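# Seat rubber backing on pin post, then bin the pin

## Task

Push a rubber backing onto the pin's post until it is fully or almost fully seated, wide end facing the pin, and then drop the pin into the bin. Some backings fit tightly and may halt partway if pushed only gently.

## Robot and tools

Robot: two arms. left_arm has a left five-finger hand; right_arm has a right hand, and the left hand is its mirror image. Base positions in the scene frame: left_arm (+0.071, +0.352, 0) m, right_arm (-0.069, -0.384, 0) m, each turned only slightly about z. Scene frame: origin at table-top height midway between the arms, +z up, +x out over the table, left_arm on the +y side. Image left and right do not match the arm names. Cameras: cam_high, cam_low (fixed), cam_left_wrist, cam_right_wrist (carried on the hands).

Frames: every hand pose, velocity and target in a result is in that arm's own base frame. Pose offsets run along the arm's base axes, and turns pivot about the current Hand target position.

Hand point: a point 0.05 m in front of the palm. Its +z runs along the straight fingers, +y points out of the palm, +x runs across the palm (away from the thumb on the right hand, toward it on the left). Straight fingers reach 0.06 to 0.07 m past it. A bracket on the little-finger side of the wrist can strike things. With fingers level, the wrist can hang below the point and touch the table first.

Row layout: one row holds 28 numbers, each in [-1, 1], covering both arms even if only one moves. Order: left arm dx, dy, dz, rx, ry, rz; left hand thumb_turn, thumb_bend, index, middle, ring, little, force_limit, speed; then the same 14 for the right arm. The six pose numbers are an offset, not a pose: they count from the arm's Hand target when the action or move begins. Scale: 1.0 equals 0.6 m for dx, dy, dz and 180 degrees for rx, ry, rz (one rotation vector). Sending the same offset again moves further. Six zeros re-request the current Hand target. The six hand numbers are absolute finger targets: -1 open (straight; thumb beside the palm), +1 closed (curled; thumb in front of the palm). force_limit maps -1..+1 to about 0..10 N at the fingertip (0..15 N for both thumb motors). speed runs from near zero at -1 to full at +0.48 and above. No hand number means 'leave it'; to keep a hand as it is, resend the eight numbers last used for it (or, before any, its hand_measured plus hand_force_limit and hand_speed). For a gentle grip close at speed -0.94 or lower. The thumb turned in front plus fingers hold things about 0.035 to 0.065 m thick.

Tools:
- execute_actions(actions, cameras): actions is a list of actions, each a table of up to 15 rows, one per 1/30 s step; a short table repeats its last row. Every row counts from the action's start pose. An empty list returns camera images.
- move(target, speed, blend, stop_force, zero, blocking, cameras): target is one 28-number row or a list of up to 15 rows, all offsets from the same starting Hand targets. Paths are straight, with no avoidance of obstacles or the other arm. speed in m/s, 0.002 to 3.6, default 0.25 (turns up to twice that in rad/s), one value or one per target. blend in m rounds corners in a list; 0 stops at each. stop_force in N, 3 to 120, ends an arm's path when its wrist sensor feels that much push against the motion; unreliable while the hand turns, and omit it when backing off a contact. zero (only with stop_force) resets the force baseline first, default true. blocking=false returns early while the move runs (not with stop_force). Paths cap at 10 s.
- wait(seconds 0 to 10, cameras): lets time pass holding commands.
- stop(cameras): brakes a running move.
- zoom_image(camera, region [x0, y0, x1, y1] pixels, at most 504 by 504): closer look at cam_high, cam_left_wrist or cam_right_wrist from the latest images.
- show_instructions(): shows the reference pages.
- zero_wrist_force(arm: left_arm or right_arm): re-zeroes that wrist sensor.
- finished_scene(scene 1): ends the scene for good.

Results: end_effector_position (m), end_effector_quat_wxyz, velocities, and Hand target (the last commanded pose after clipping; next offsets count from it). The hand often stops a bit short of it; send the gap as an offset if needed. Orientation commands are clipped to 32 degrees from the measured one each step. hand_measured, hand_stopped_by (moving, target, force, stalled, fault) and hand_load_n (positive = finger pushed open) list six values in motor order. Wrist force and torque are in the end effector axes, with a peak line. Joint torques include the arm's own weight. A move adds a 'move:' line: done, off_target, moving, held or fault, plus limits=paced (pose clipped) or limits=held (steps withheld). done does not prove there was no contact.

Cautions: the arms are stiff; aiming even slightly beyond a firm contact, or fast impacts, can cause a fault stop (contact torque over a joint limit, or roughly 150 N outside force), halting the arm for 10 s. Wrist joints are weak (about 13 N m spare). Never let the hands or arms collide or grip each other. Do not drop parts, release moving parts, slam or shove hard, overload fingers, or let anything leave the table. Holding loads or straining at unreachable poses heats motors; a MOTOR HOT line warns before an overheating stop. Avoid paths passing near an arm's own base. To stop pressing, command the target back past the hand point.

Each tool is called after "Request:" as a command line: name --argument value for each argument, lists and objects as JSON in quotes; but a table of rows of numbers goes row by row, as --pt "numbers of a row", without its own name.

Reference images:

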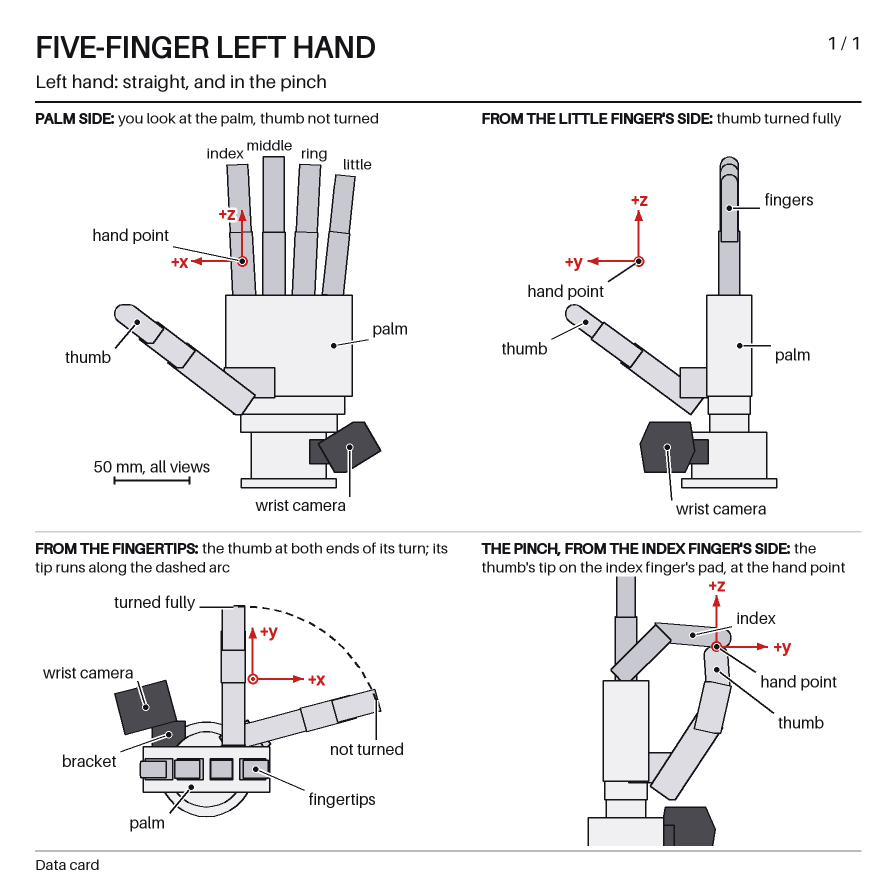

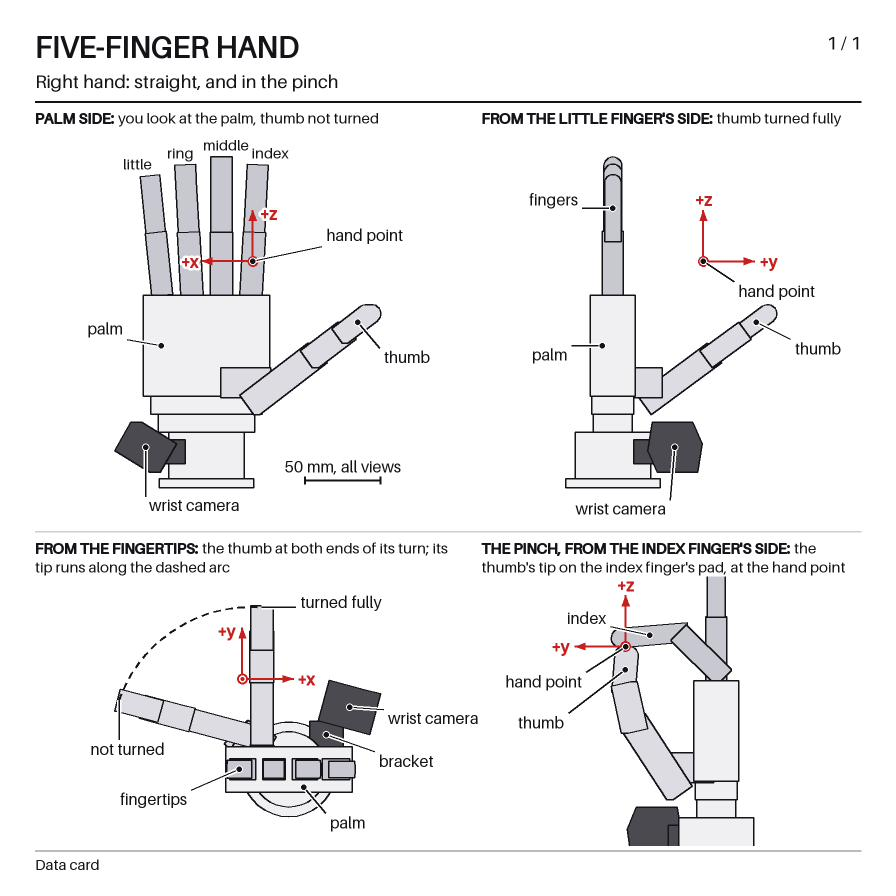

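## Session

Request:
execute_actions --actions '[]'

Scene clock: 0.00 s.
left_arm: end_effector_position=(+0.6095, -0.2659, +0.2095) hand_measured=(-1.000, -1.000, -1.000, -1.000, -1.000, -1.000) hand_load_n=(+0.0, +0.0, +0.0, +0.0, +0.0, +0.0) hand_stopped_by=(target, target, target, target, target, target) hand_force_limit=0.00 hand_speed=-0.80 end_effector_quat_wxyz=(+0.169, +0.671, +0.415, -0.591) | right_arm: end_effector_position=(+0.2652, +0.3716, +0.3748) hand_measured=(-1.000, -1.000, -1.000, -1.000, -1.000, -1.000) hand_load_n=(+0.0, +0.0, +0.0, +0.0, +0.0, +0.0) hand_stopped_by=(target, target, target, target, target, target) hand_force_limit=0.00 hand_speed=-0.80 end_effector_quat_wxyz=(+0.589, -0.294, -0.651, -0.376)
Joint positions: left_arm=[3.241 -2.682 -0.797 0.664 -0.865 1.08] | right_arm=[-0.017 -1.396 2.186 2.313 0.595 -1.682]
Joint velocities: within noise
Joint torques (N m): no reading
Wrist force (N): no reading
Wrist torque (N m): no reading
Wrist force, peak (N): no reading
Hand target: left_arm +0.6095, -0.2659, +0.2095; +0.169, +0.671, +0.415, -0.591 | right_arm +0.2652, +0.3716, +0.3748; +0.589, -0.294, -0.651, -0.376

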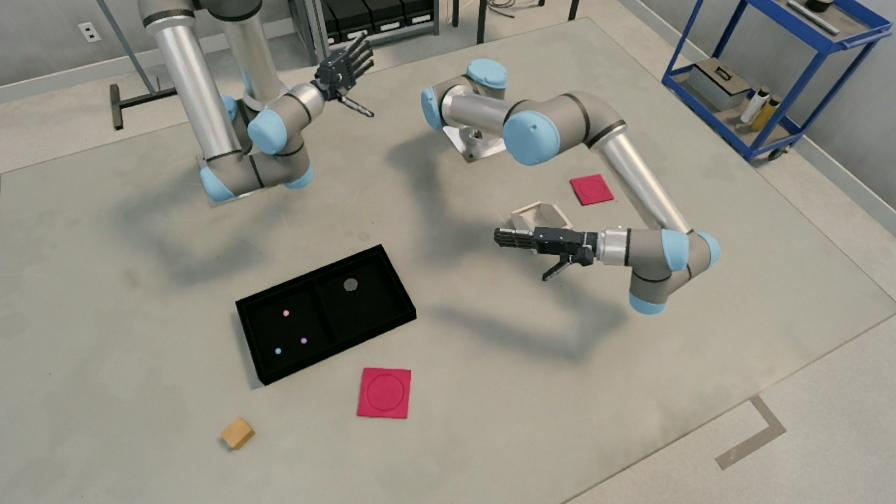

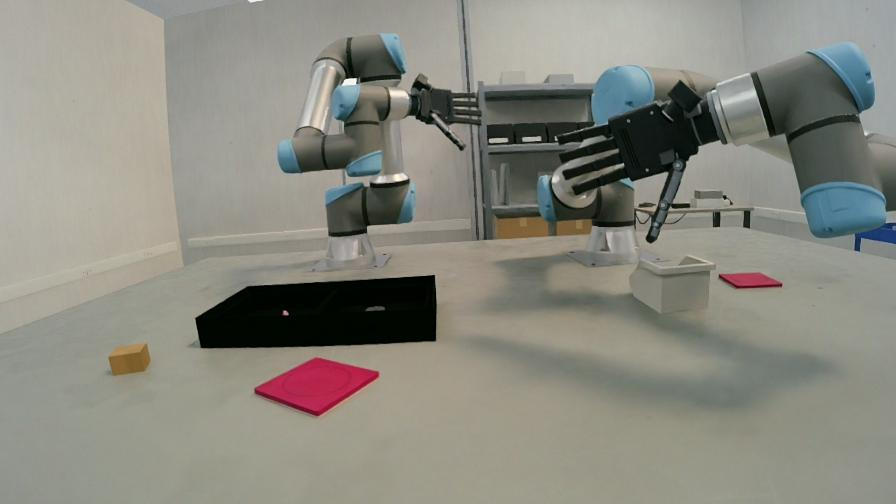

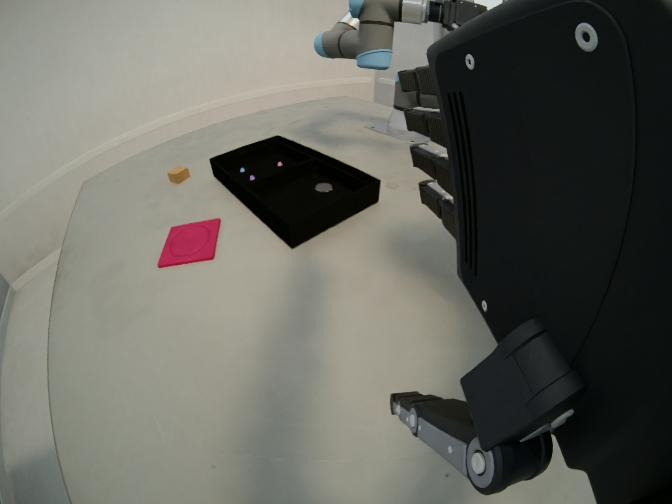

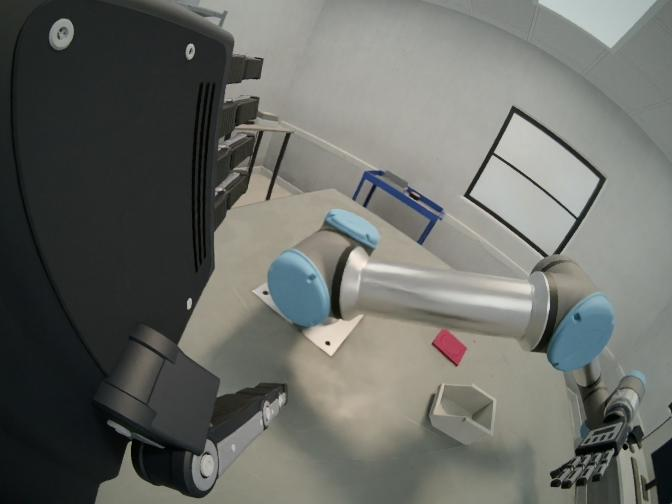

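Request:
zoom_image --camera "cam_high" --region '[220, 230, 430, 400]'

Request:
zoom_image --camera "cam_high" --region '[330, 260, 380, 310]'

Request:
zoom_image --camera "cam_high" --region '[260, 300, 320, 360]'

Request:
zoom_image --camera "cam_low" --region '[180, 260, 460, 420]'

Request:
zoom_image --camera "cam_left_wrist" --region '[200, 120, 400, 260]'

Scaled by 2.400.

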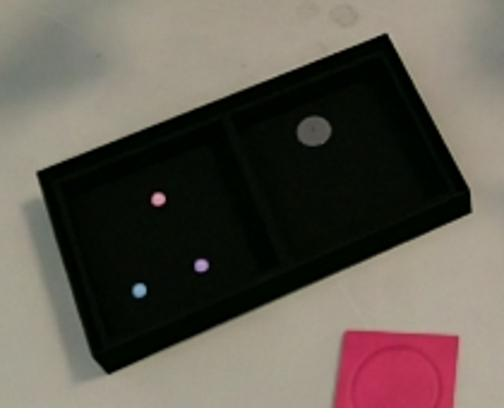

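Scaled by 10.080.

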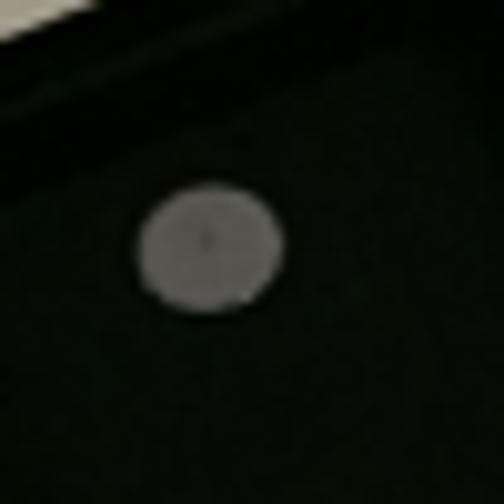

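Scaled by 8.400.

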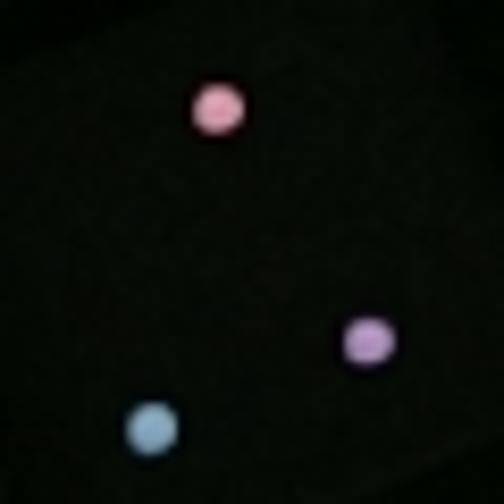

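Scaled by 1.800.

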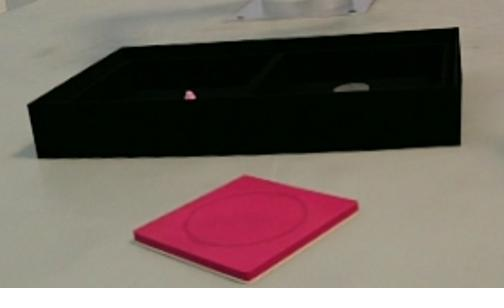

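Scaled by 2.520 from the camera's 672x504 image, which has a finer 960x720 frame.

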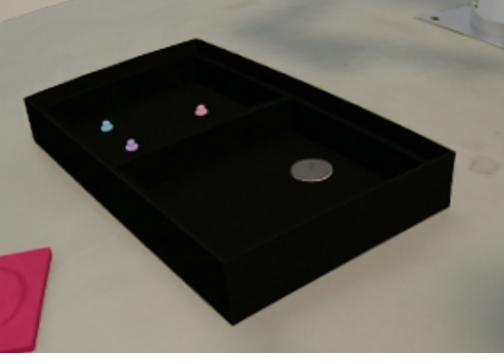

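Request:
zoom_image --camera "cam_high" --region '[400, 40, 730, 320]'

Request:
zoom_image --camera "cam_high" --region '[130, 0, 400, 220]'

Request:
zoom_image --camera "cam_low" --region '[270, 30, 640, 290]'

Request:
zoom_image --camera "cam_low" --region '[520, 30, 896, 320]'

Scaled by 1.527.

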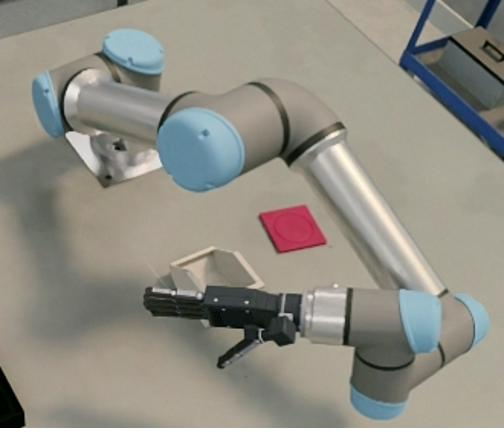

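Scaled by 1.867.

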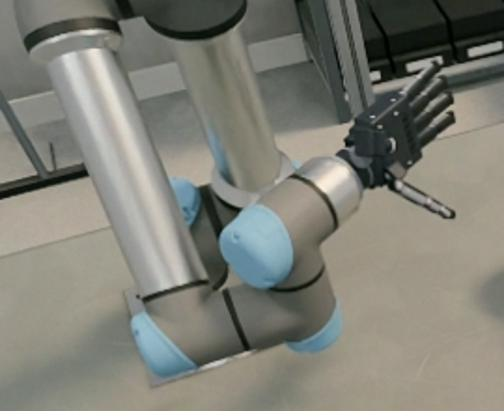

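Scaled by 1.362.

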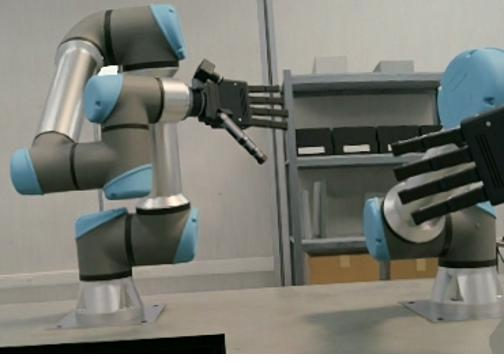

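Scaled by 1.340.

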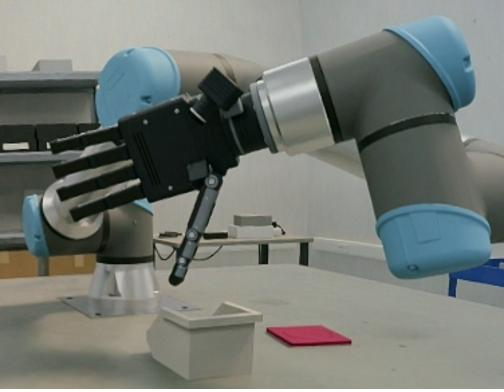

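Request:
move --target '[0,0,0,0,0,0,-1,-1,-1,-1,-1,-1,0,-0.8, 0.308,-0.45,0.0,0.130,-0.591,0.578,0.55,-0.6,0.0,0.85,0.85,0.85,0.0,0.0]' --speed 0.5 --cameras '["all"]'

Scene clock: 68.80 s.
left_arm: end_effector_position=(+0.6095, -0.2659, +0.2095) hand_measured=(-1.000, -1.000, -1.000, -1.000, -1.000, -1.000) hand_load_n=(+0.0, +0.0, +0.0, +0.0, -0.5, +0.0) hand_stopped_by=(target, target, target, target, target, target) hand_force_limit=0.00 hand_speed=-0.80 end_effector_quat_wxyz=(+0.169, +0.671, +0.415, -0.591) | right_arm: end_effector_position=(+0.4500, +0.1016, +0.3748) hand_measured=(+0.550, -0.600, +0.000, +0.850, +0.850, +0.850) hand_load_n=(+0.0, +0.0, +0.0, +0.0, +0.5, +0.0) hand_stopped_by=(target, target, target, target, target, target) hand_force_limit=0.00 hand_speed=0.00 end_effector_quat_wxyz=(+0.000, +0.706, -0.708, -0.001)
Joint positions: left_arm=[3.241 -2.682 -0.797 0.664 -0.865 1.08] | right_arm=[-0.124 -1.034 0.784 1.822 1.57 -3.264]
Joint torques (N m): left_arm=[2.56 62.75 16.41 -1.68 0.21 -0.28] | right_arm=[-8.95 -53.27 -4.14 0.11 -1.25 -1.25]
Wrist force (N): left_arm=[-0.2 0.1 0.1] | right_arm=[0.7 1.0 0.8]
Wrist torque (N m): left_arm=[0.01 0.04 -0.02] | right_arm=[0.31 -0.13 -0.02]
Wrist force, peak (N): left_arm=[-0.1 0.3 0.3] | right_arm=[0.8 0.8 1.4]
Hand target: left_arm +0.6095, -0.2659, +0.2095; +0.169, +0.671, +0.415, -0.591 | right_arm +0.4500, +0.1016, +0.3748; +0.000, +0.706, -0.708, -0.001
Off the commanded pose: left_arm 0.000 m, 0 deg | right_arm 0.000 m, 0 deg.
move: done

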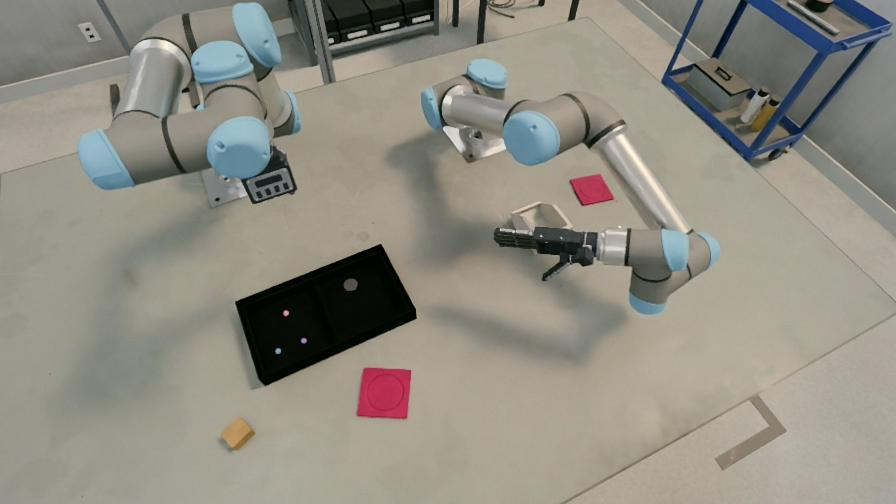

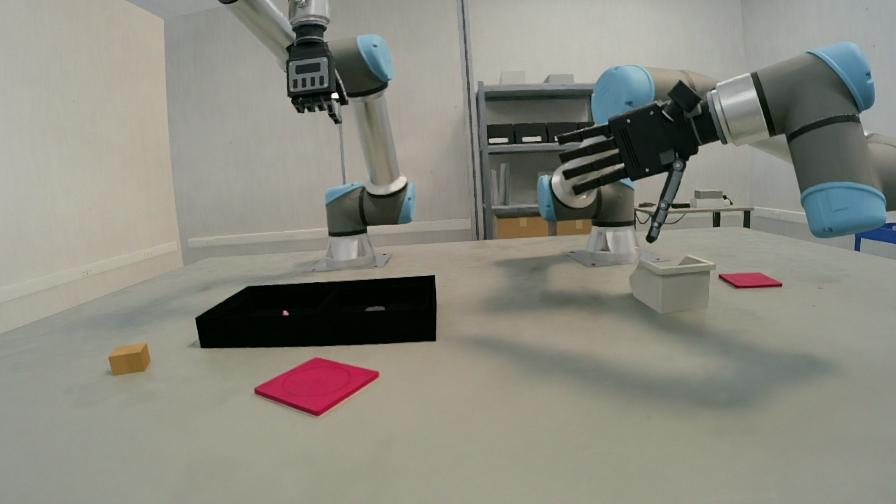

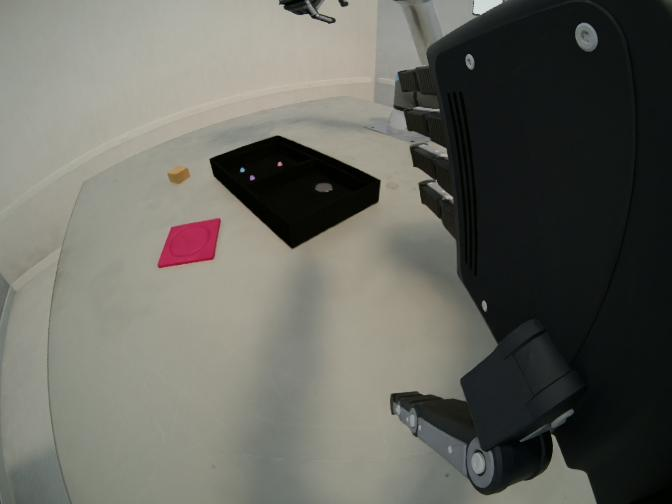

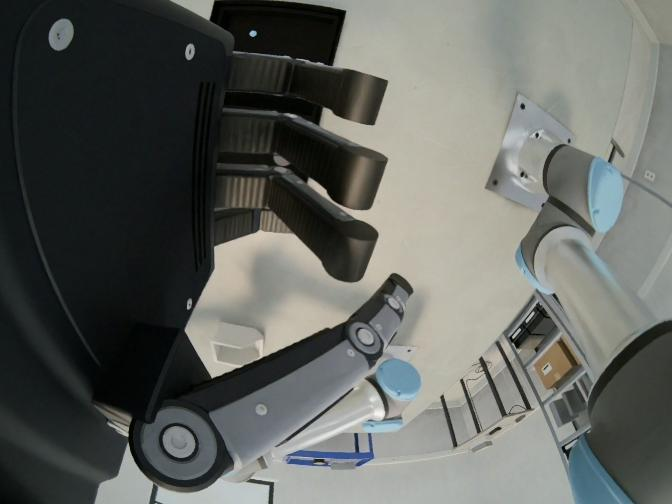

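Request:
execute_actions --actions '[[[0,0,0,0,0,0,-1,-1,-1,-1,-1,-1,0,-0.8, 0,0,0,0,0,0,0.55,-0.3,0.2,1.0,1.0,1.0,0.0,0.0]]]' --cameras '["cam_right_wrist"]'

Request:
execute_actions --actions '[[[0,0,0,0,0,0,-1,-1,-1,-1,-1,-1,0,-0.8, 0,0,0,0,0,0,0.55,-0.3,0.1,-1,-1,-1,0.0,0.2]]]' --cameras '["cam_right_wrist"]'

Scene clock: 73.27 s.
left_arm: end_effector_position=(+0.6095, -0.2659, +0.2095) hand_measured=(-1.000, -1.000, -1.000, -1.000, -1.000, -1.000) hand_load_n=(+0.0, +0.0, +0.0, +0.0, +0.0, +0.0) hand_stopped_by=(target, target, target, target, target, target) hand_force_limit=0.00 hand_speed=-0.80 end_effector_quat_wxyz=(+0.169, +0.671, +0.415, -0.591) | right_arm: end_effector_position=(+0.4500, +0.1016, +0.3748) hand_measured=(+0.550, -0.300, +0.200, +1.000, +1.000, +1.000) hand_load_n=(+0.0, +0.0, +0.0, +0.0, +0.0, +0.5) hand_stopped_by=(target, target, target, target, target, target) hand_force_limit=0.00 hand_speed=0.00 end_effector_quat_wxyz=(+0.000, +0.706, -0.708, -0.001)
Joint positions: left_arm=[3.241 -2.682 -0.797 0.664 -0.865 1.08] | right_arm=[-0.125 -1.034 0.784 1.822 1.57 -3.264]
Joint torques (N m): left_arm=[1.13 63.02 17.82 -1.56 0.22 -0.31] | right_arm=[-9.07 -53.59 -5.81 0.63 -0.99 -1.27]
Wrist force (N): left_arm=[-0.3 0.2 0.1] | right_arm=[0.9 1.1 1.0]
Wrist torque (N m): left_arm=[0.02 0.05 -0.03] | right_arm=[0.31 -0.17 0.00]
Wrist force, peak (N): left_arm=[-0.4 -0.1 0.0] | right_arm=[1.2 1.1 1.1]
Hand target: left_arm +0.6095, -0.2659, +0.2095; +0.169, +0.671, +0.415, -0.591 | right_arm +0.4500, +0.1016, +0.3748; +0.000, +0.706, -0.708, -0.001
Off the commanded pose: left_arm 0.000 m, 0 deg | right_arm 0.000 m, 0 deg.
Step readings (end_effector_position of left_arm | right_arm):
0: (+0.6095, -0.2659, +0.2095) | (+0.4500, +0.1016, +0.3748)
1: (+0.6095, -0.2659, +0.2095) | (+0.4500, +0.1016, +0.3748)
2: (+0.6095, -0.2659, +0.2095) | (+0.4500, +0.1016, +0.3748)
4: (+0.6095, -0.2659, +0.2095) | (+0.4500, +0.1016, +0.3748)
8: (+0.6095, -0.2659, +0.2095) | (+0.4500, +0.1016, +0.3748)
15: (+0.6095, -0.2659, +0.2095) | (+0.4500, +0.1016, +0.3748)
Images, in order (width x height): cam_right_wrist 672x504.

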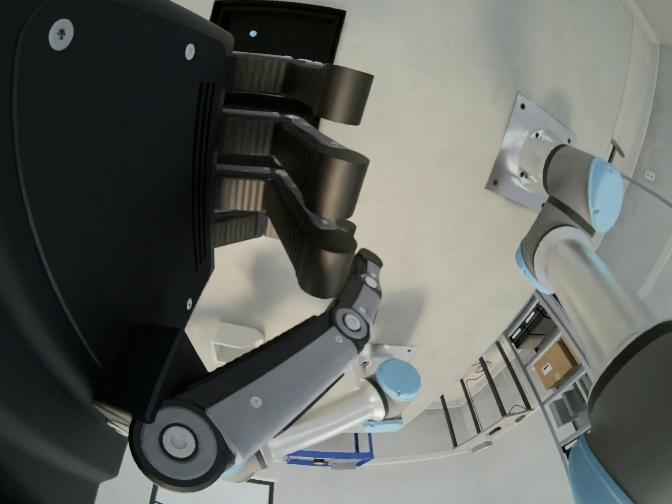

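Scene clock: 74.17 s.
left_arm: end_effector_position=(+0.6095, -0.2659, +0.2095) hand_measured=(-1.000, -1.000, -1.000, -1.000, -1.000, -1.000) hand_load_n=(+0.0, +0.0, +0.0, +0.0, +0.0, +0.0) hand_stopped_by=(target, target, target, target, target, target) hand_force_limit=0.00 hand_speed=-0.80 end_effector_quat_wxyz=(+0.169, +0.671, +0.415, -0.591) | right_arm: end_effector_position=(+0.4500, +0.1016, +0.3748) hand_measured=(+0.550, -0.300, +0.100, -1.000, -1.000, -1.000) hand_load_n=(+0.0, +0.0, +0.0, +0.0, +0.0, +0.0) hand_stopped_by=(target, target, target, target, target, target) hand_force_limit=0.00 hand_speed=0.20 end_effector_quat_wxyz=(+0.000, +0.706, -0.708, -0.001)
Joint positions: left_arm=[3.241 -2.682 -0.797 0.664 -0.865 1.08] | right_arm=[-0.125 -1.034 0.784 1.822 1.57 -3.264]
Joint torques (N m): left_arm=[2.6 63.13 16.77 -1.55 0.28 -0.41] | right_arm=[-8.51 -51.91 -6.44 1.07 -0.6 -1.15]
Wrist force (N): left_arm=[0.0 -0.1 0.1] | right_arm=[0.8 0.9 0.7]
Wrist torque (N m): left_arm=[-0.02 0.00 0.01] | right_arm=[0.29 -0.14 -0.01]
Wrist force, peak (N): left_arm=[-0.4 0.0 0.1] | right_arm=[1.1 1.1 1.0]
Hand target: left_arm +0.6095, -0.2659, +0.2095; +0.169, +0.671, +0.415, -0.591 | right_arm +0.4500, +0.1016, +0.3748; +0.000, +0.706, -0.708, -0.001
Off the commanded pose: left_arm 0.000 m, 0 deg | right_arm 0.000 m, 0 deg.
Step readings (end_effector_position of left_arm | right_arm):
0: (+0.6095, -0.2659, +0.2095) | (+0.4500, +0.1016, +0.3748)
1: (+0.6095, -0.2659, +0.2095) | (+0.4500, +0.1016, +0.3748)
2: (+0.6095, -0.2659, +0.2095) | (+0.4500, +0.1016, +0.3748)
4: (+0.6095, -0.2659, +0.2095) | (+0.4500, +0.1016, +0.3748)
8: (+0.6095, -0.2659, +0.2095) | (+0.4500, +0.1016, +0.3748)
15: (+0.6095, -0.2659, +0.2095) | (+0.4500, +0.1016, +0.3748)
Images, in order (width x height): cam_right_wrist 672x504.

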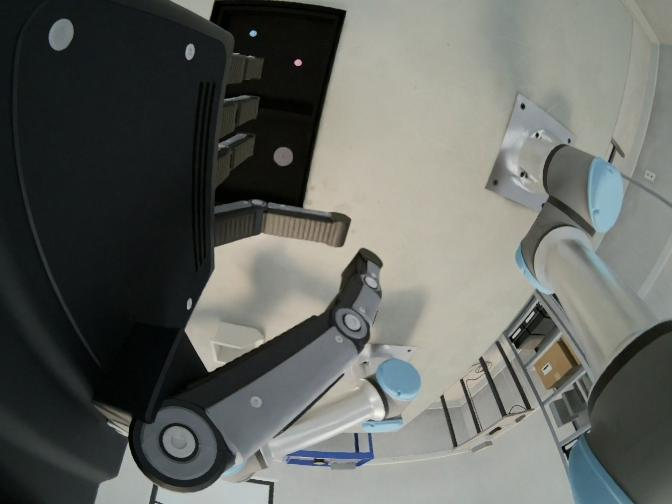

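Request:
move --target '[0,0,0,0,0,0,-1,-1,-1,-1,-1,-1,0,-0.8, 0.135,-0.2593,-0.33,0.1065,-0.2927,0.2046,0.55,-0.3,0.1,-1,-1,-1,0.0,0.2]' --speed 0.4 --cameras '["cam_high","cam_low","cam_right_wrist"]'

Scene clock: 107.07 s.
left_arm: end_effector_position=(+0.6095, -0.2659, +0.2095) hand_measured=(-1.000, -1.000, -1.000, -1.000, -1.000, -1.000) hand_load_n=(+0.0, +0.0, +0.5, +0.0, +0.0, +0.0) hand_stopped_by=(target, target, target, target, target, target) hand_force_limit=0.00 hand_speed=-0.80 end_effector_quat_wxyz=(+0.169, +0.671, +0.415, -0.591) | right_arm: end_effector_position=(+0.5310, -0.0540, +0.1768) hand_measured=(+0.550, -0.300, +0.100, -1.000, -1.000, -1.000) hand_load_n=(+0.0, +0.0, +0.0, +0.0, +0.0, +0.0) hand_stopped_by=(target, target, target, target, target, target) hand_force_limit=0.00 hand_speed=0.20 end_effector_quat_wxyz=(-0.419, +0.804, -0.376, +0.194)
Joint positions: left_arm=[3.241 -2.682 -0.797 0.664 -0.865 1.08] | right_arm=[-0.713 -1.138 1.549 0.938 0.629 -4.437]
Joint torques (N m): left_arm=[2.56 63.44 16.8 -1.69 0.16 -0.43] | right_arm=[-9.53 -23.02 -26.47 4.8 -2.58 -1.25]
Wrist force (N): left_arm=[-0.2 -0.1 -0.1] | right_arm=[0.2 1.7 0.3]
Wrist torque (N m): left_arm=[-0.01 0.02 -0.01] | right_arm=[0.28 0.04 0.07]
Wrist force, peak (N): left_arm=[-0.4 -0.1 0.0] | right_arm=[1.1 2.4 0.9]
Hand target: left_arm +0.6095, -0.2659, +0.2095; +0.169, +0.671, +0.415, -0.591 | right_arm +0.5310, -0.0540, +0.1768; -0.419, +0.804, -0.376, +0.194
Off the commanded pose: left_arm 0.000 m, 0 deg | right_arm 0.000 m, 0 deg.
move: done
Images, in order (width x height): cam_high 896x504, cam_low 896x504, cam_right_wrist 672x504.

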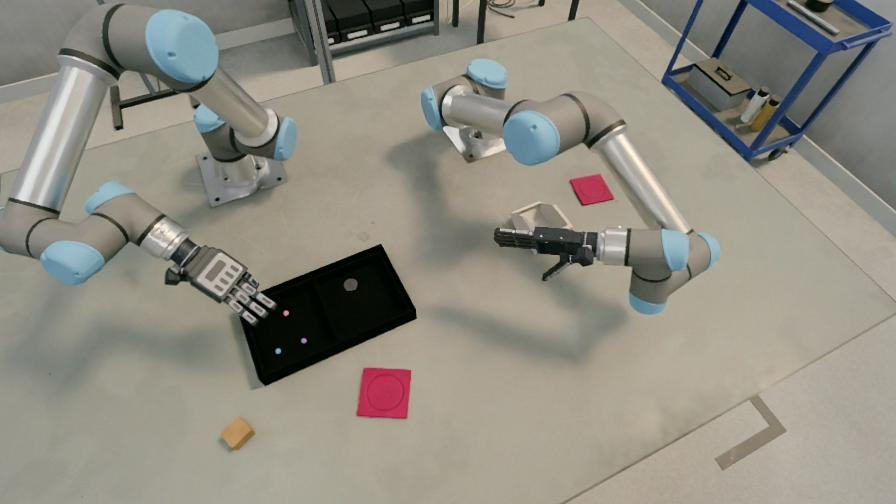

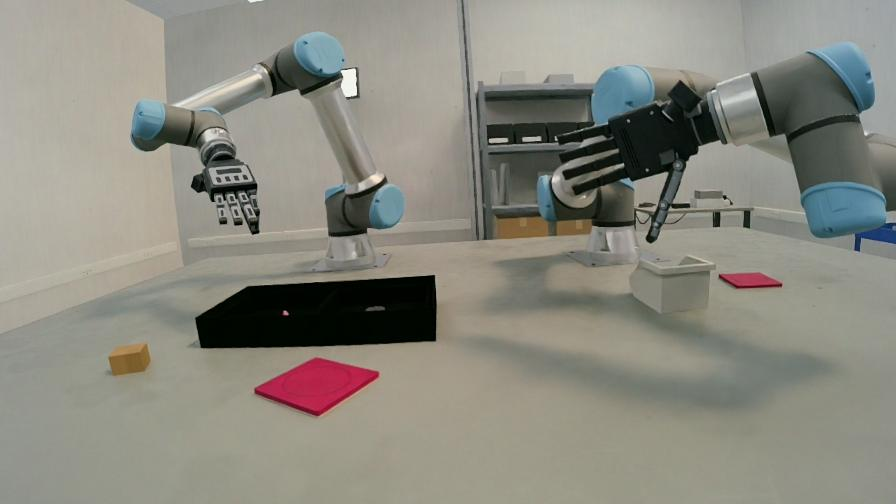

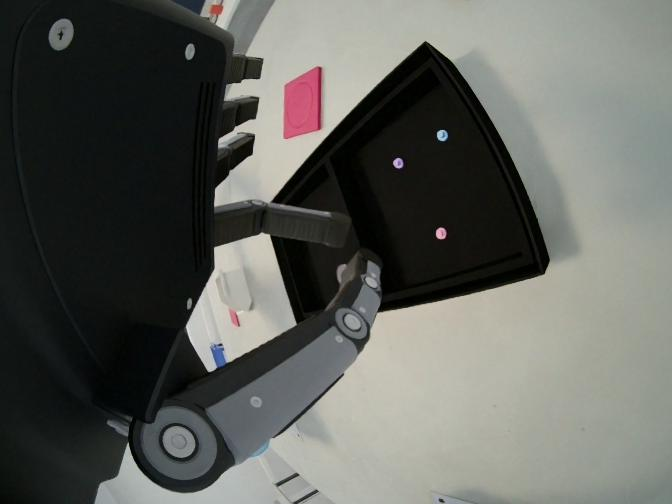

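Request:
zoom_image --camera "cam_right_wrist" --region '[360, 100, 500, 270]'

Request:
zoom_image --camera "cam_right_wrist" --region '[415, 210, 467, 256]'

Scaled by 2.965 from the camera's 672x504 image, which has a finer 960x720 frame.

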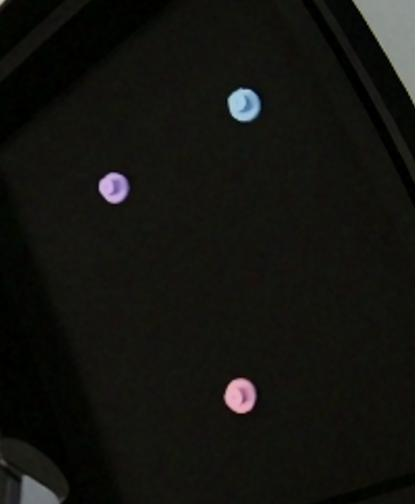

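Scaled by 9.692 from the camera's 672x504 image, which has a finer 960x720 frame.

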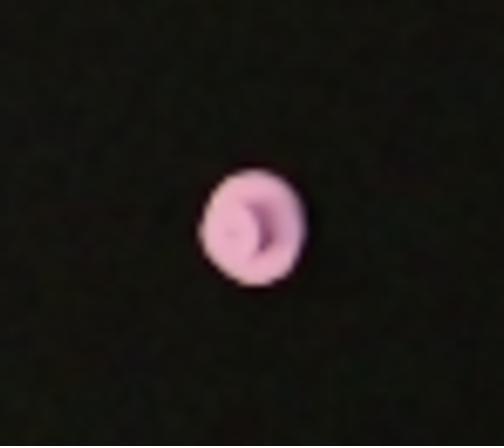

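Request:
zoom_image --camera "cam_right_wrist" --region '[200, 180, 400, 360]'

Request:
zoom_image --camera "cam_right_wrist" --region '[250, 30, 560, 330]'

Scaled by 2.520 from the camera's 672x504 image, which has a finer 960x720 frame.

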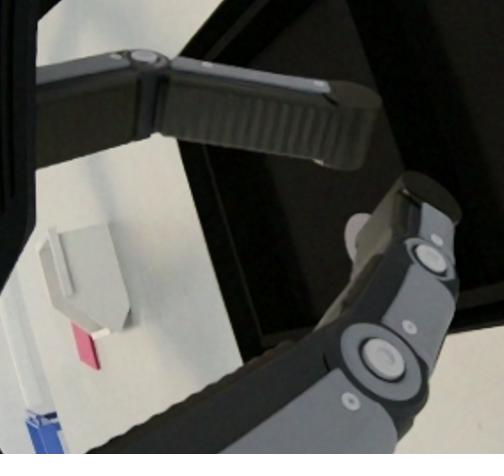

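Scaled by 1.626 from the camera's 672x504 image, which has a finer 960x720 frame.

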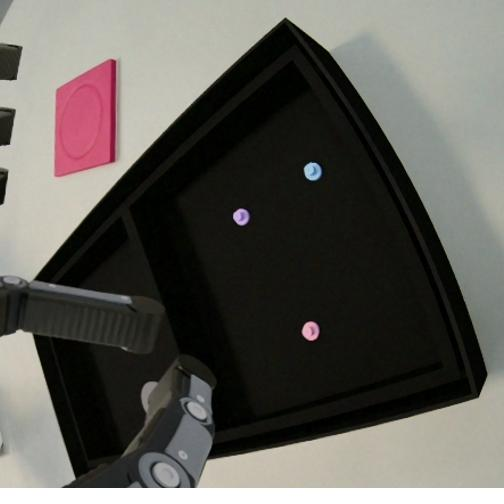

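Request:
move --target '[0,0,0,0,0,0,-1,-1,-1,-1,-1,-1,0,-0.8, 0.0057,0.0805,-0.178,0,0,0,0.55,-0.4,0.0,-1,-1,-1,0.0,0.2]' --speed 0.25 --cameras '["cam_right_wrist"]'

Request:
zoom_image --camera "cam_right_wrist" --region '[300, 180, 440, 320]'

Scene clock: 133.20 s.
left_arm: end_effector_position=(+0.6095, -0.2659, +0.2095) hand_measured=(-1.000, -1.000, -1.000, -1.000, -1.000, -1.000) hand_load_n=(+0.0, +0.0, +0.0, +0.0, +0.0, +0.0) hand_stopped_by=(target, target, target, target, target, target) hand_force_limit=0.00 hand_speed=-0.80 end_effector_quat_wxyz=(+0.169, +0.671, +0.415, -0.591) | right_arm: end_effector_position=(+0.5344, -0.0057, +0.0700) hand_measured=(+0.550, -0.400, +0.000, -1.000, -1.000, -1.000) hand_load_n=(+0.0, +0.0, +0.0, +0.0, +0.0, +0.0) hand_stopped_by=(target, target, target, target, target, target) hand_force_limit=0.00 hand_speed=0.20 end_effector_quat_wxyz=(-0.419, +0.804, -0.376, +0.194)
Joint positions: left_arm=[3.241 -2.682 -0.797 0.664 -0.865 1.08] | right_arm=[-0.62 -1.061 1.711 0.58 0.655 -4.289]
Joint torques (N m): left_arm=[1.7 62.65 17.22 -1.53 0.34 -0.62] | right_arm=[11.4 -23.99 -1.04 -0.42 0.55 1.48]
Wrist force (N): left_arm=[-0.1 0.1 -0.1] | right_arm=[0.4 1.1 0.8]
Wrist torque (N m): left_arm=[0.02 0.02 -0.01] | right_arm=[0.19 0.02 -0.04]
Wrist force, peak (N): left_arm=[-0.2 -0.4 0.0] | right_arm=[0.0 2.4 1.7]
Hand target: left_arm +0.6095, -0.2659, +0.2095; +0.169, +0.671, +0.415, -0.591 | right_arm +0.5344, -0.0057, +0.0700; -0.419, +0.804, -0.376, +0.194
Off the commanded pose: left_arm 0.000 m, 0 deg | right_arm 0.000 m, 0 deg.
move: done
Images, in order (width x height): cam_right_wrist 672x504.

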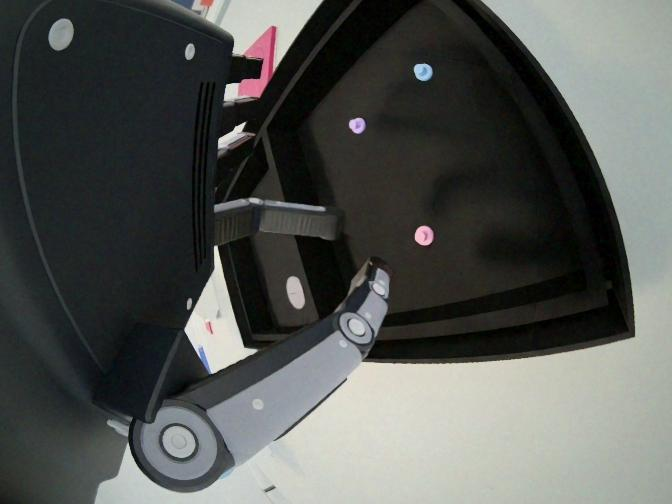

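Scaled by 3.600 from the camera's 672x504 image, which has a finer 960x720 frame.

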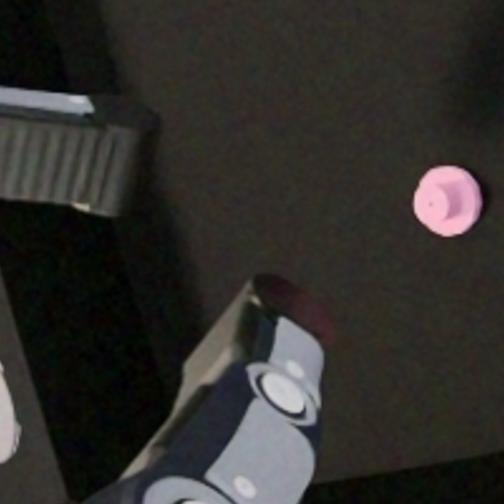

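Request:
zoom_image --camera "cam_right_wrist" --region '[409, 222, 441, 252]'

Request:
zoom_image --camera "cam_right_wrist" --region '[275, 265, 315, 315]'

Scaled by 15.750 from the camera's 672x504 image, which has a finer 960x720 frame.

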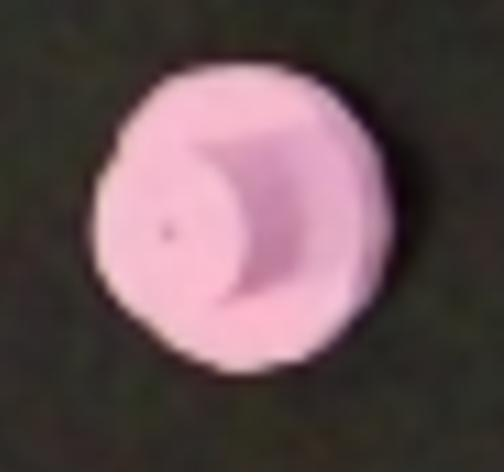

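Scaled by 10.080 from the camera's 672x504 image, which has a finer 960x720 frame.

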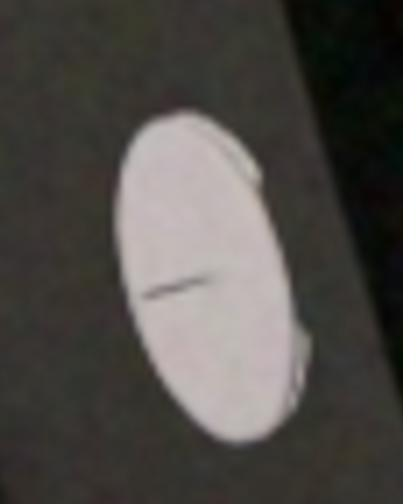

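Request:
move --target '[0,0,0,0,0,0,-1,-1,-1,-1,-1,-1,0,-0.8, -0.0038,-0.0035,-0.0667,0,0,0,0.55,-0.4,0.18,-1,-1,-1,0.0,0.2]' --speed 0.2 --cameras '["cam_right_wrist"]'

Request:
zoom_image --camera "cam_right_wrist" --region '[300, 180, 440, 320]'

Scene clock: 140.60 s.
left_arm: end_effector_position=(+0.6095, -0.2659, +0.2095) hand_measured=(-1.000, -1.000, -1.000, -1.000, -1.000, -1.000) hand_load_n=(+0.0, +0.0, +0.0, +0.0, +0.0, +0.0) hand_stopped_by=(target, target, target, target, target, target) hand_force_limit=0.00 hand_speed=-0.80 end_effector_quat_wxyz=(+0.169, +0.671, +0.415, -0.591) | right_arm: end_effector_position=(+0.5322, -0.0078, +0.0300) hand_measured=(+0.550, -0.400, +0.180, -1.000, -1.000, -1.000) hand_load_n=(+0.0, +0.0, +0.0, +0.0, -0.5, +0.0) hand_stopped_by=(target, target, target, target, target, target) hand_force_limit=0.00 hand_speed=0.20 end_effector_quat_wxyz=(-0.419, +0.804, -0.376, +0.194)
Joint positions: left_arm=[3.241 -2.682 -0.797 0.664 -0.865 1.08] | right_arm=[-0.627 -1.001 1.743 0.497 0.653 -4.3]
Joint torques (N m): left_arm=[2.3 61.7 17.66 -1.59 0.35 -0.71] | right_arm=[-9.38 -25.05 -1.24 -0.13 -2.36 -0.39]
Wrist force (N): left_arm=[-0.1 -0.1 0.0] | right_arm=[0.5 1.3 0.8]
Wrist torque (N m): left_arm=[-0.01 0.01 0.00] | right_arm=[0.21 0.00 -0.03]
Wrist force, peak (N): left_arm=[-0.4 0.0 0.2] | right_arm=[0.3 2.1 1.1]
Hand target: left_arm +0.6095, -0.2659, +0.2095; +0.169, +0.671, +0.415, -0.591 | right_arm +0.5322, -0.0078, +0.0299; -0.419, +0.804, -0.376, +0.194
Off the commanded pose: left_arm 0.000 m, 0 deg | right_arm 0.000 m, 0 deg.
move: done
Images, in order (width x height): cam_right_wrist 672x504.

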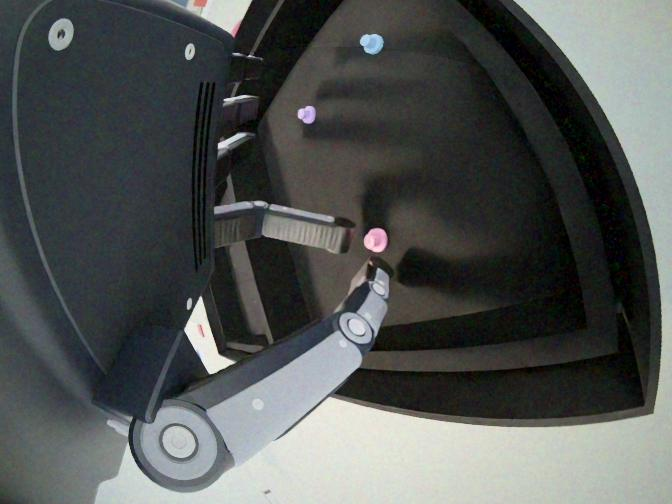

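Scaled by 3.600 from the camera's 672x504 image, which has a finer 960x720 frame.

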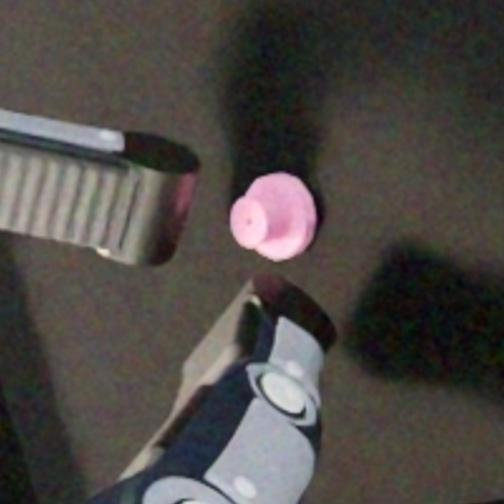

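Request:
move --target '[0,0,0,0,0,0,-1,-1,-1,-1,-1,-1,0,-0.8, 0.007,0.0058,-0.012,0,0,0,0.55,-0.4,0.18,-1,-1,-1,0.0,0.2]' --speed 0.05 --cameras '["cam_right_wrist"]'

Request:
zoom_image --camera "cam_right_wrist" --region '[300, 180, 440, 320]'

Scene clock: 147.53 s.
left_arm: end_effector_position=(+0.6095, -0.2659, +0.2095) hand_measured=(-1.000, -1.000, -1.000, -1.000, -1.000, -1.000) hand_load_n=(+0.0, +0.0, +0.0, +0.0, +0.0, +0.0) hand_stopped_by=(target, target, target, target, target, target) hand_force_limit=0.00 hand_speed=-0.80 end_effector_quat_wxyz=(+0.169, +0.671, +0.415, -0.591) | right_arm: end_effector_position=(+0.5363, -0.0043, +0.0228) hand_measured=(+0.550, -0.400, +0.180, -1.000, -1.000, -1.000) hand_load_n=(+0.0, +0.0, +0.0, +0.0, +0.0, +0.0) hand_stopped_by=(target, target, target, target, target, target) hand_force_limit=0.00 hand_speed=0.20 end_effector_quat_wxyz=(-0.419, +0.804, -0.376, +0.194)
Joint positions: left_arm=[3.241 -2.682 -0.797 0.664 -0.865 1.08] | right_arm=[-0.615 -0.987 1.738 0.473 0.657 -4.281]
Joint torques (N m): left_arm=[2.16 62.41 16.78 -1.64 0.25 -0.64] | right_arm=[11.68 -24.61 -22.48 -0.25 0.57 1.68]
Wrist force (N): left_arm=[-0.2 0.0 0.1] | right_arm=[0.4 1.2 0.7]
Wrist torque (N m): left_arm=[-0.01 0.03 -0.01] | right_arm=[0.19 0.02 -0.05]
Wrist force, peak (N): left_arm=[-0.2 -0.3 0.0] | right_arm=[0.5 1.7 0.7]
Hand target: left_arm +0.6095, -0.2659, +0.2095; +0.169, +0.671, +0.415, -0.591 | right_arm +0.5364, -0.0043, +0.0227; -0.419, +0.804, -0.376, +0.194
Off the commanded pose: left_arm 0.000 m, 0 deg | right_arm 0.000 m, 0 deg.
move: done
Images, in order (width x height): cam_right_wrist 672x504.

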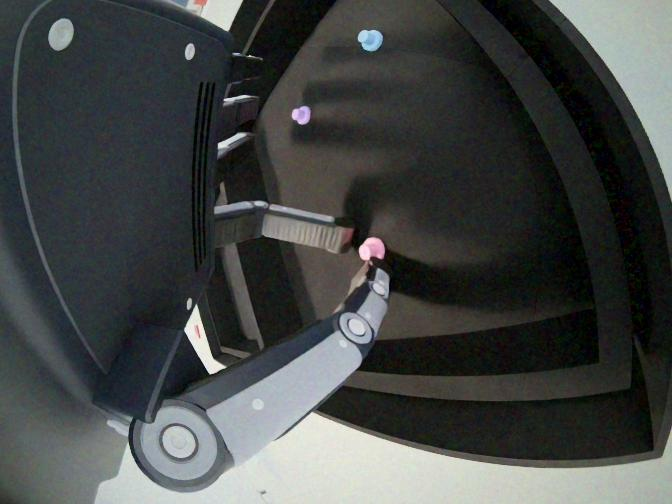

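Scaled by 3.600 from the camera's 672x504 image, which has a finer 960x720 frame.

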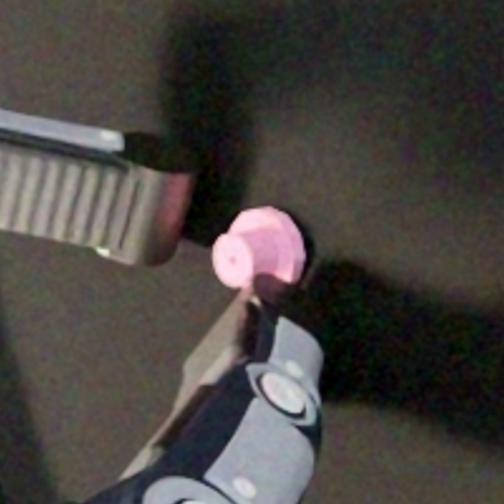

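Request:
move --target '[0,0,0,0,0,0,-1,-1,-1,-1,-1,-1,0,-0.8, 0,0,-0.0155,0,0,0,0.55,-0.4,0.18,-1,-1,-1,0.0,0.2]' --speed 0.02 --stop_force 4 --cameras '["cam_right_wrist"]'

Request:
zoom_image --camera "cam_right_wrist" --region '[300, 180, 440, 320]'

Scene clock: 149.93 s.
left_arm: end_effector_position=(+0.6095, -0.2659, +0.2095) hand_measured=(-1.000, -1.000, -1.000, -1.000, -1.000, -1.000) hand_load_n=(+0.0, +0.0, +0.0, +0.0, +0.0, +0.0) hand_stopped_by=(target, target, target, target, target, target) hand_force_limit=0.00 hand_speed=-0.80 end_effector_quat_wxyz=(+0.169, +0.671, +0.415, -0.591) | right_arm: end_effector_position=(+0.5365, -0.0044, +0.0216) hand_measured=(+0.550, -0.400, +0.180, -1.000, -1.000, -1.000) hand_load_n=(+0.5, -0.5, +0.0, +0.0, +0.0, +0.0) hand_stopped_by=(target, target, target, target, target, target) hand_force_limit=0.00 hand_speed=0.20 end_effector_quat_wxyz=(-0.419, +0.804, -0.376, +0.194)
Joint positions: left_arm=[3.241 -2.682 -0.797 0.664 -0.865 1.08] | right_arm=[-0.615 -0.985 1.738 0.47 0.657 -4.281]
Joint torques (N m): left_arm=[1.94 63.46 18.27 -1.7 0.31 -0.59] | right_arm=[10.77 -49.36 -22.08 4.02 0.59 1.22]
Wrist force (N): left_arm=[-0.1 0.1 0.1] | right_arm=[0.6 -2.4 -2.4]
Wrist torque (N m): left_arm=[0.01 0.02 -0.01] | right_arm=[-0.06 -0.01 -0.06]
Wrist force, peak (N): left_arm=[-0.3 0.0 0.3] | right_arm=[3.1 -10.6 -9.8]
Hand target: left_arm +0.6095, -0.2659, +0.2095; +0.169, +0.671, +0.415, -0.591 | right_arm +0.5365, -0.0044, +0.0216; -0.419, +0.804, -0.376, +0.194 (not the last commanded pose)
Off the commanded pose: left_arm 0.000 m, 0 deg | right_arm 0.008 m, 0 deg.
move: contact (right_arm)
Images, in order (width x height): cam_right_wrist 672x504.

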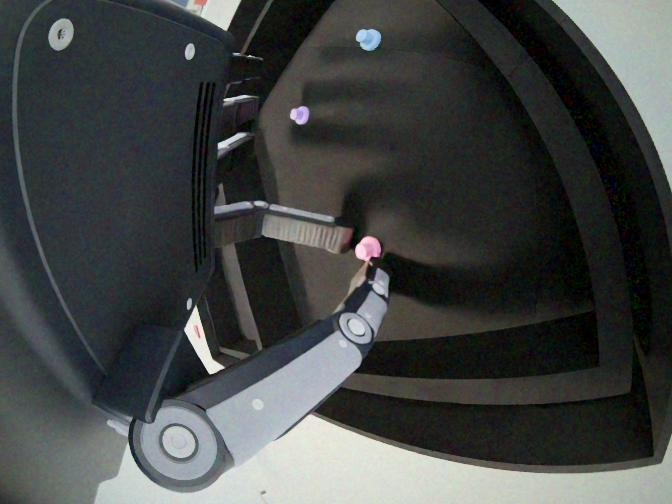

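Scaled by 3.600 from the camera's 672x504 image, which has a finer 960x720 frame.

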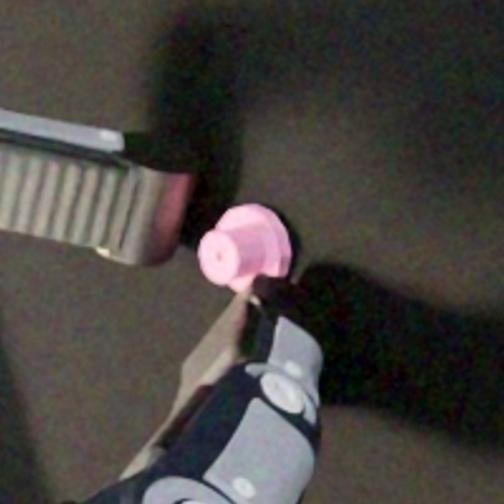

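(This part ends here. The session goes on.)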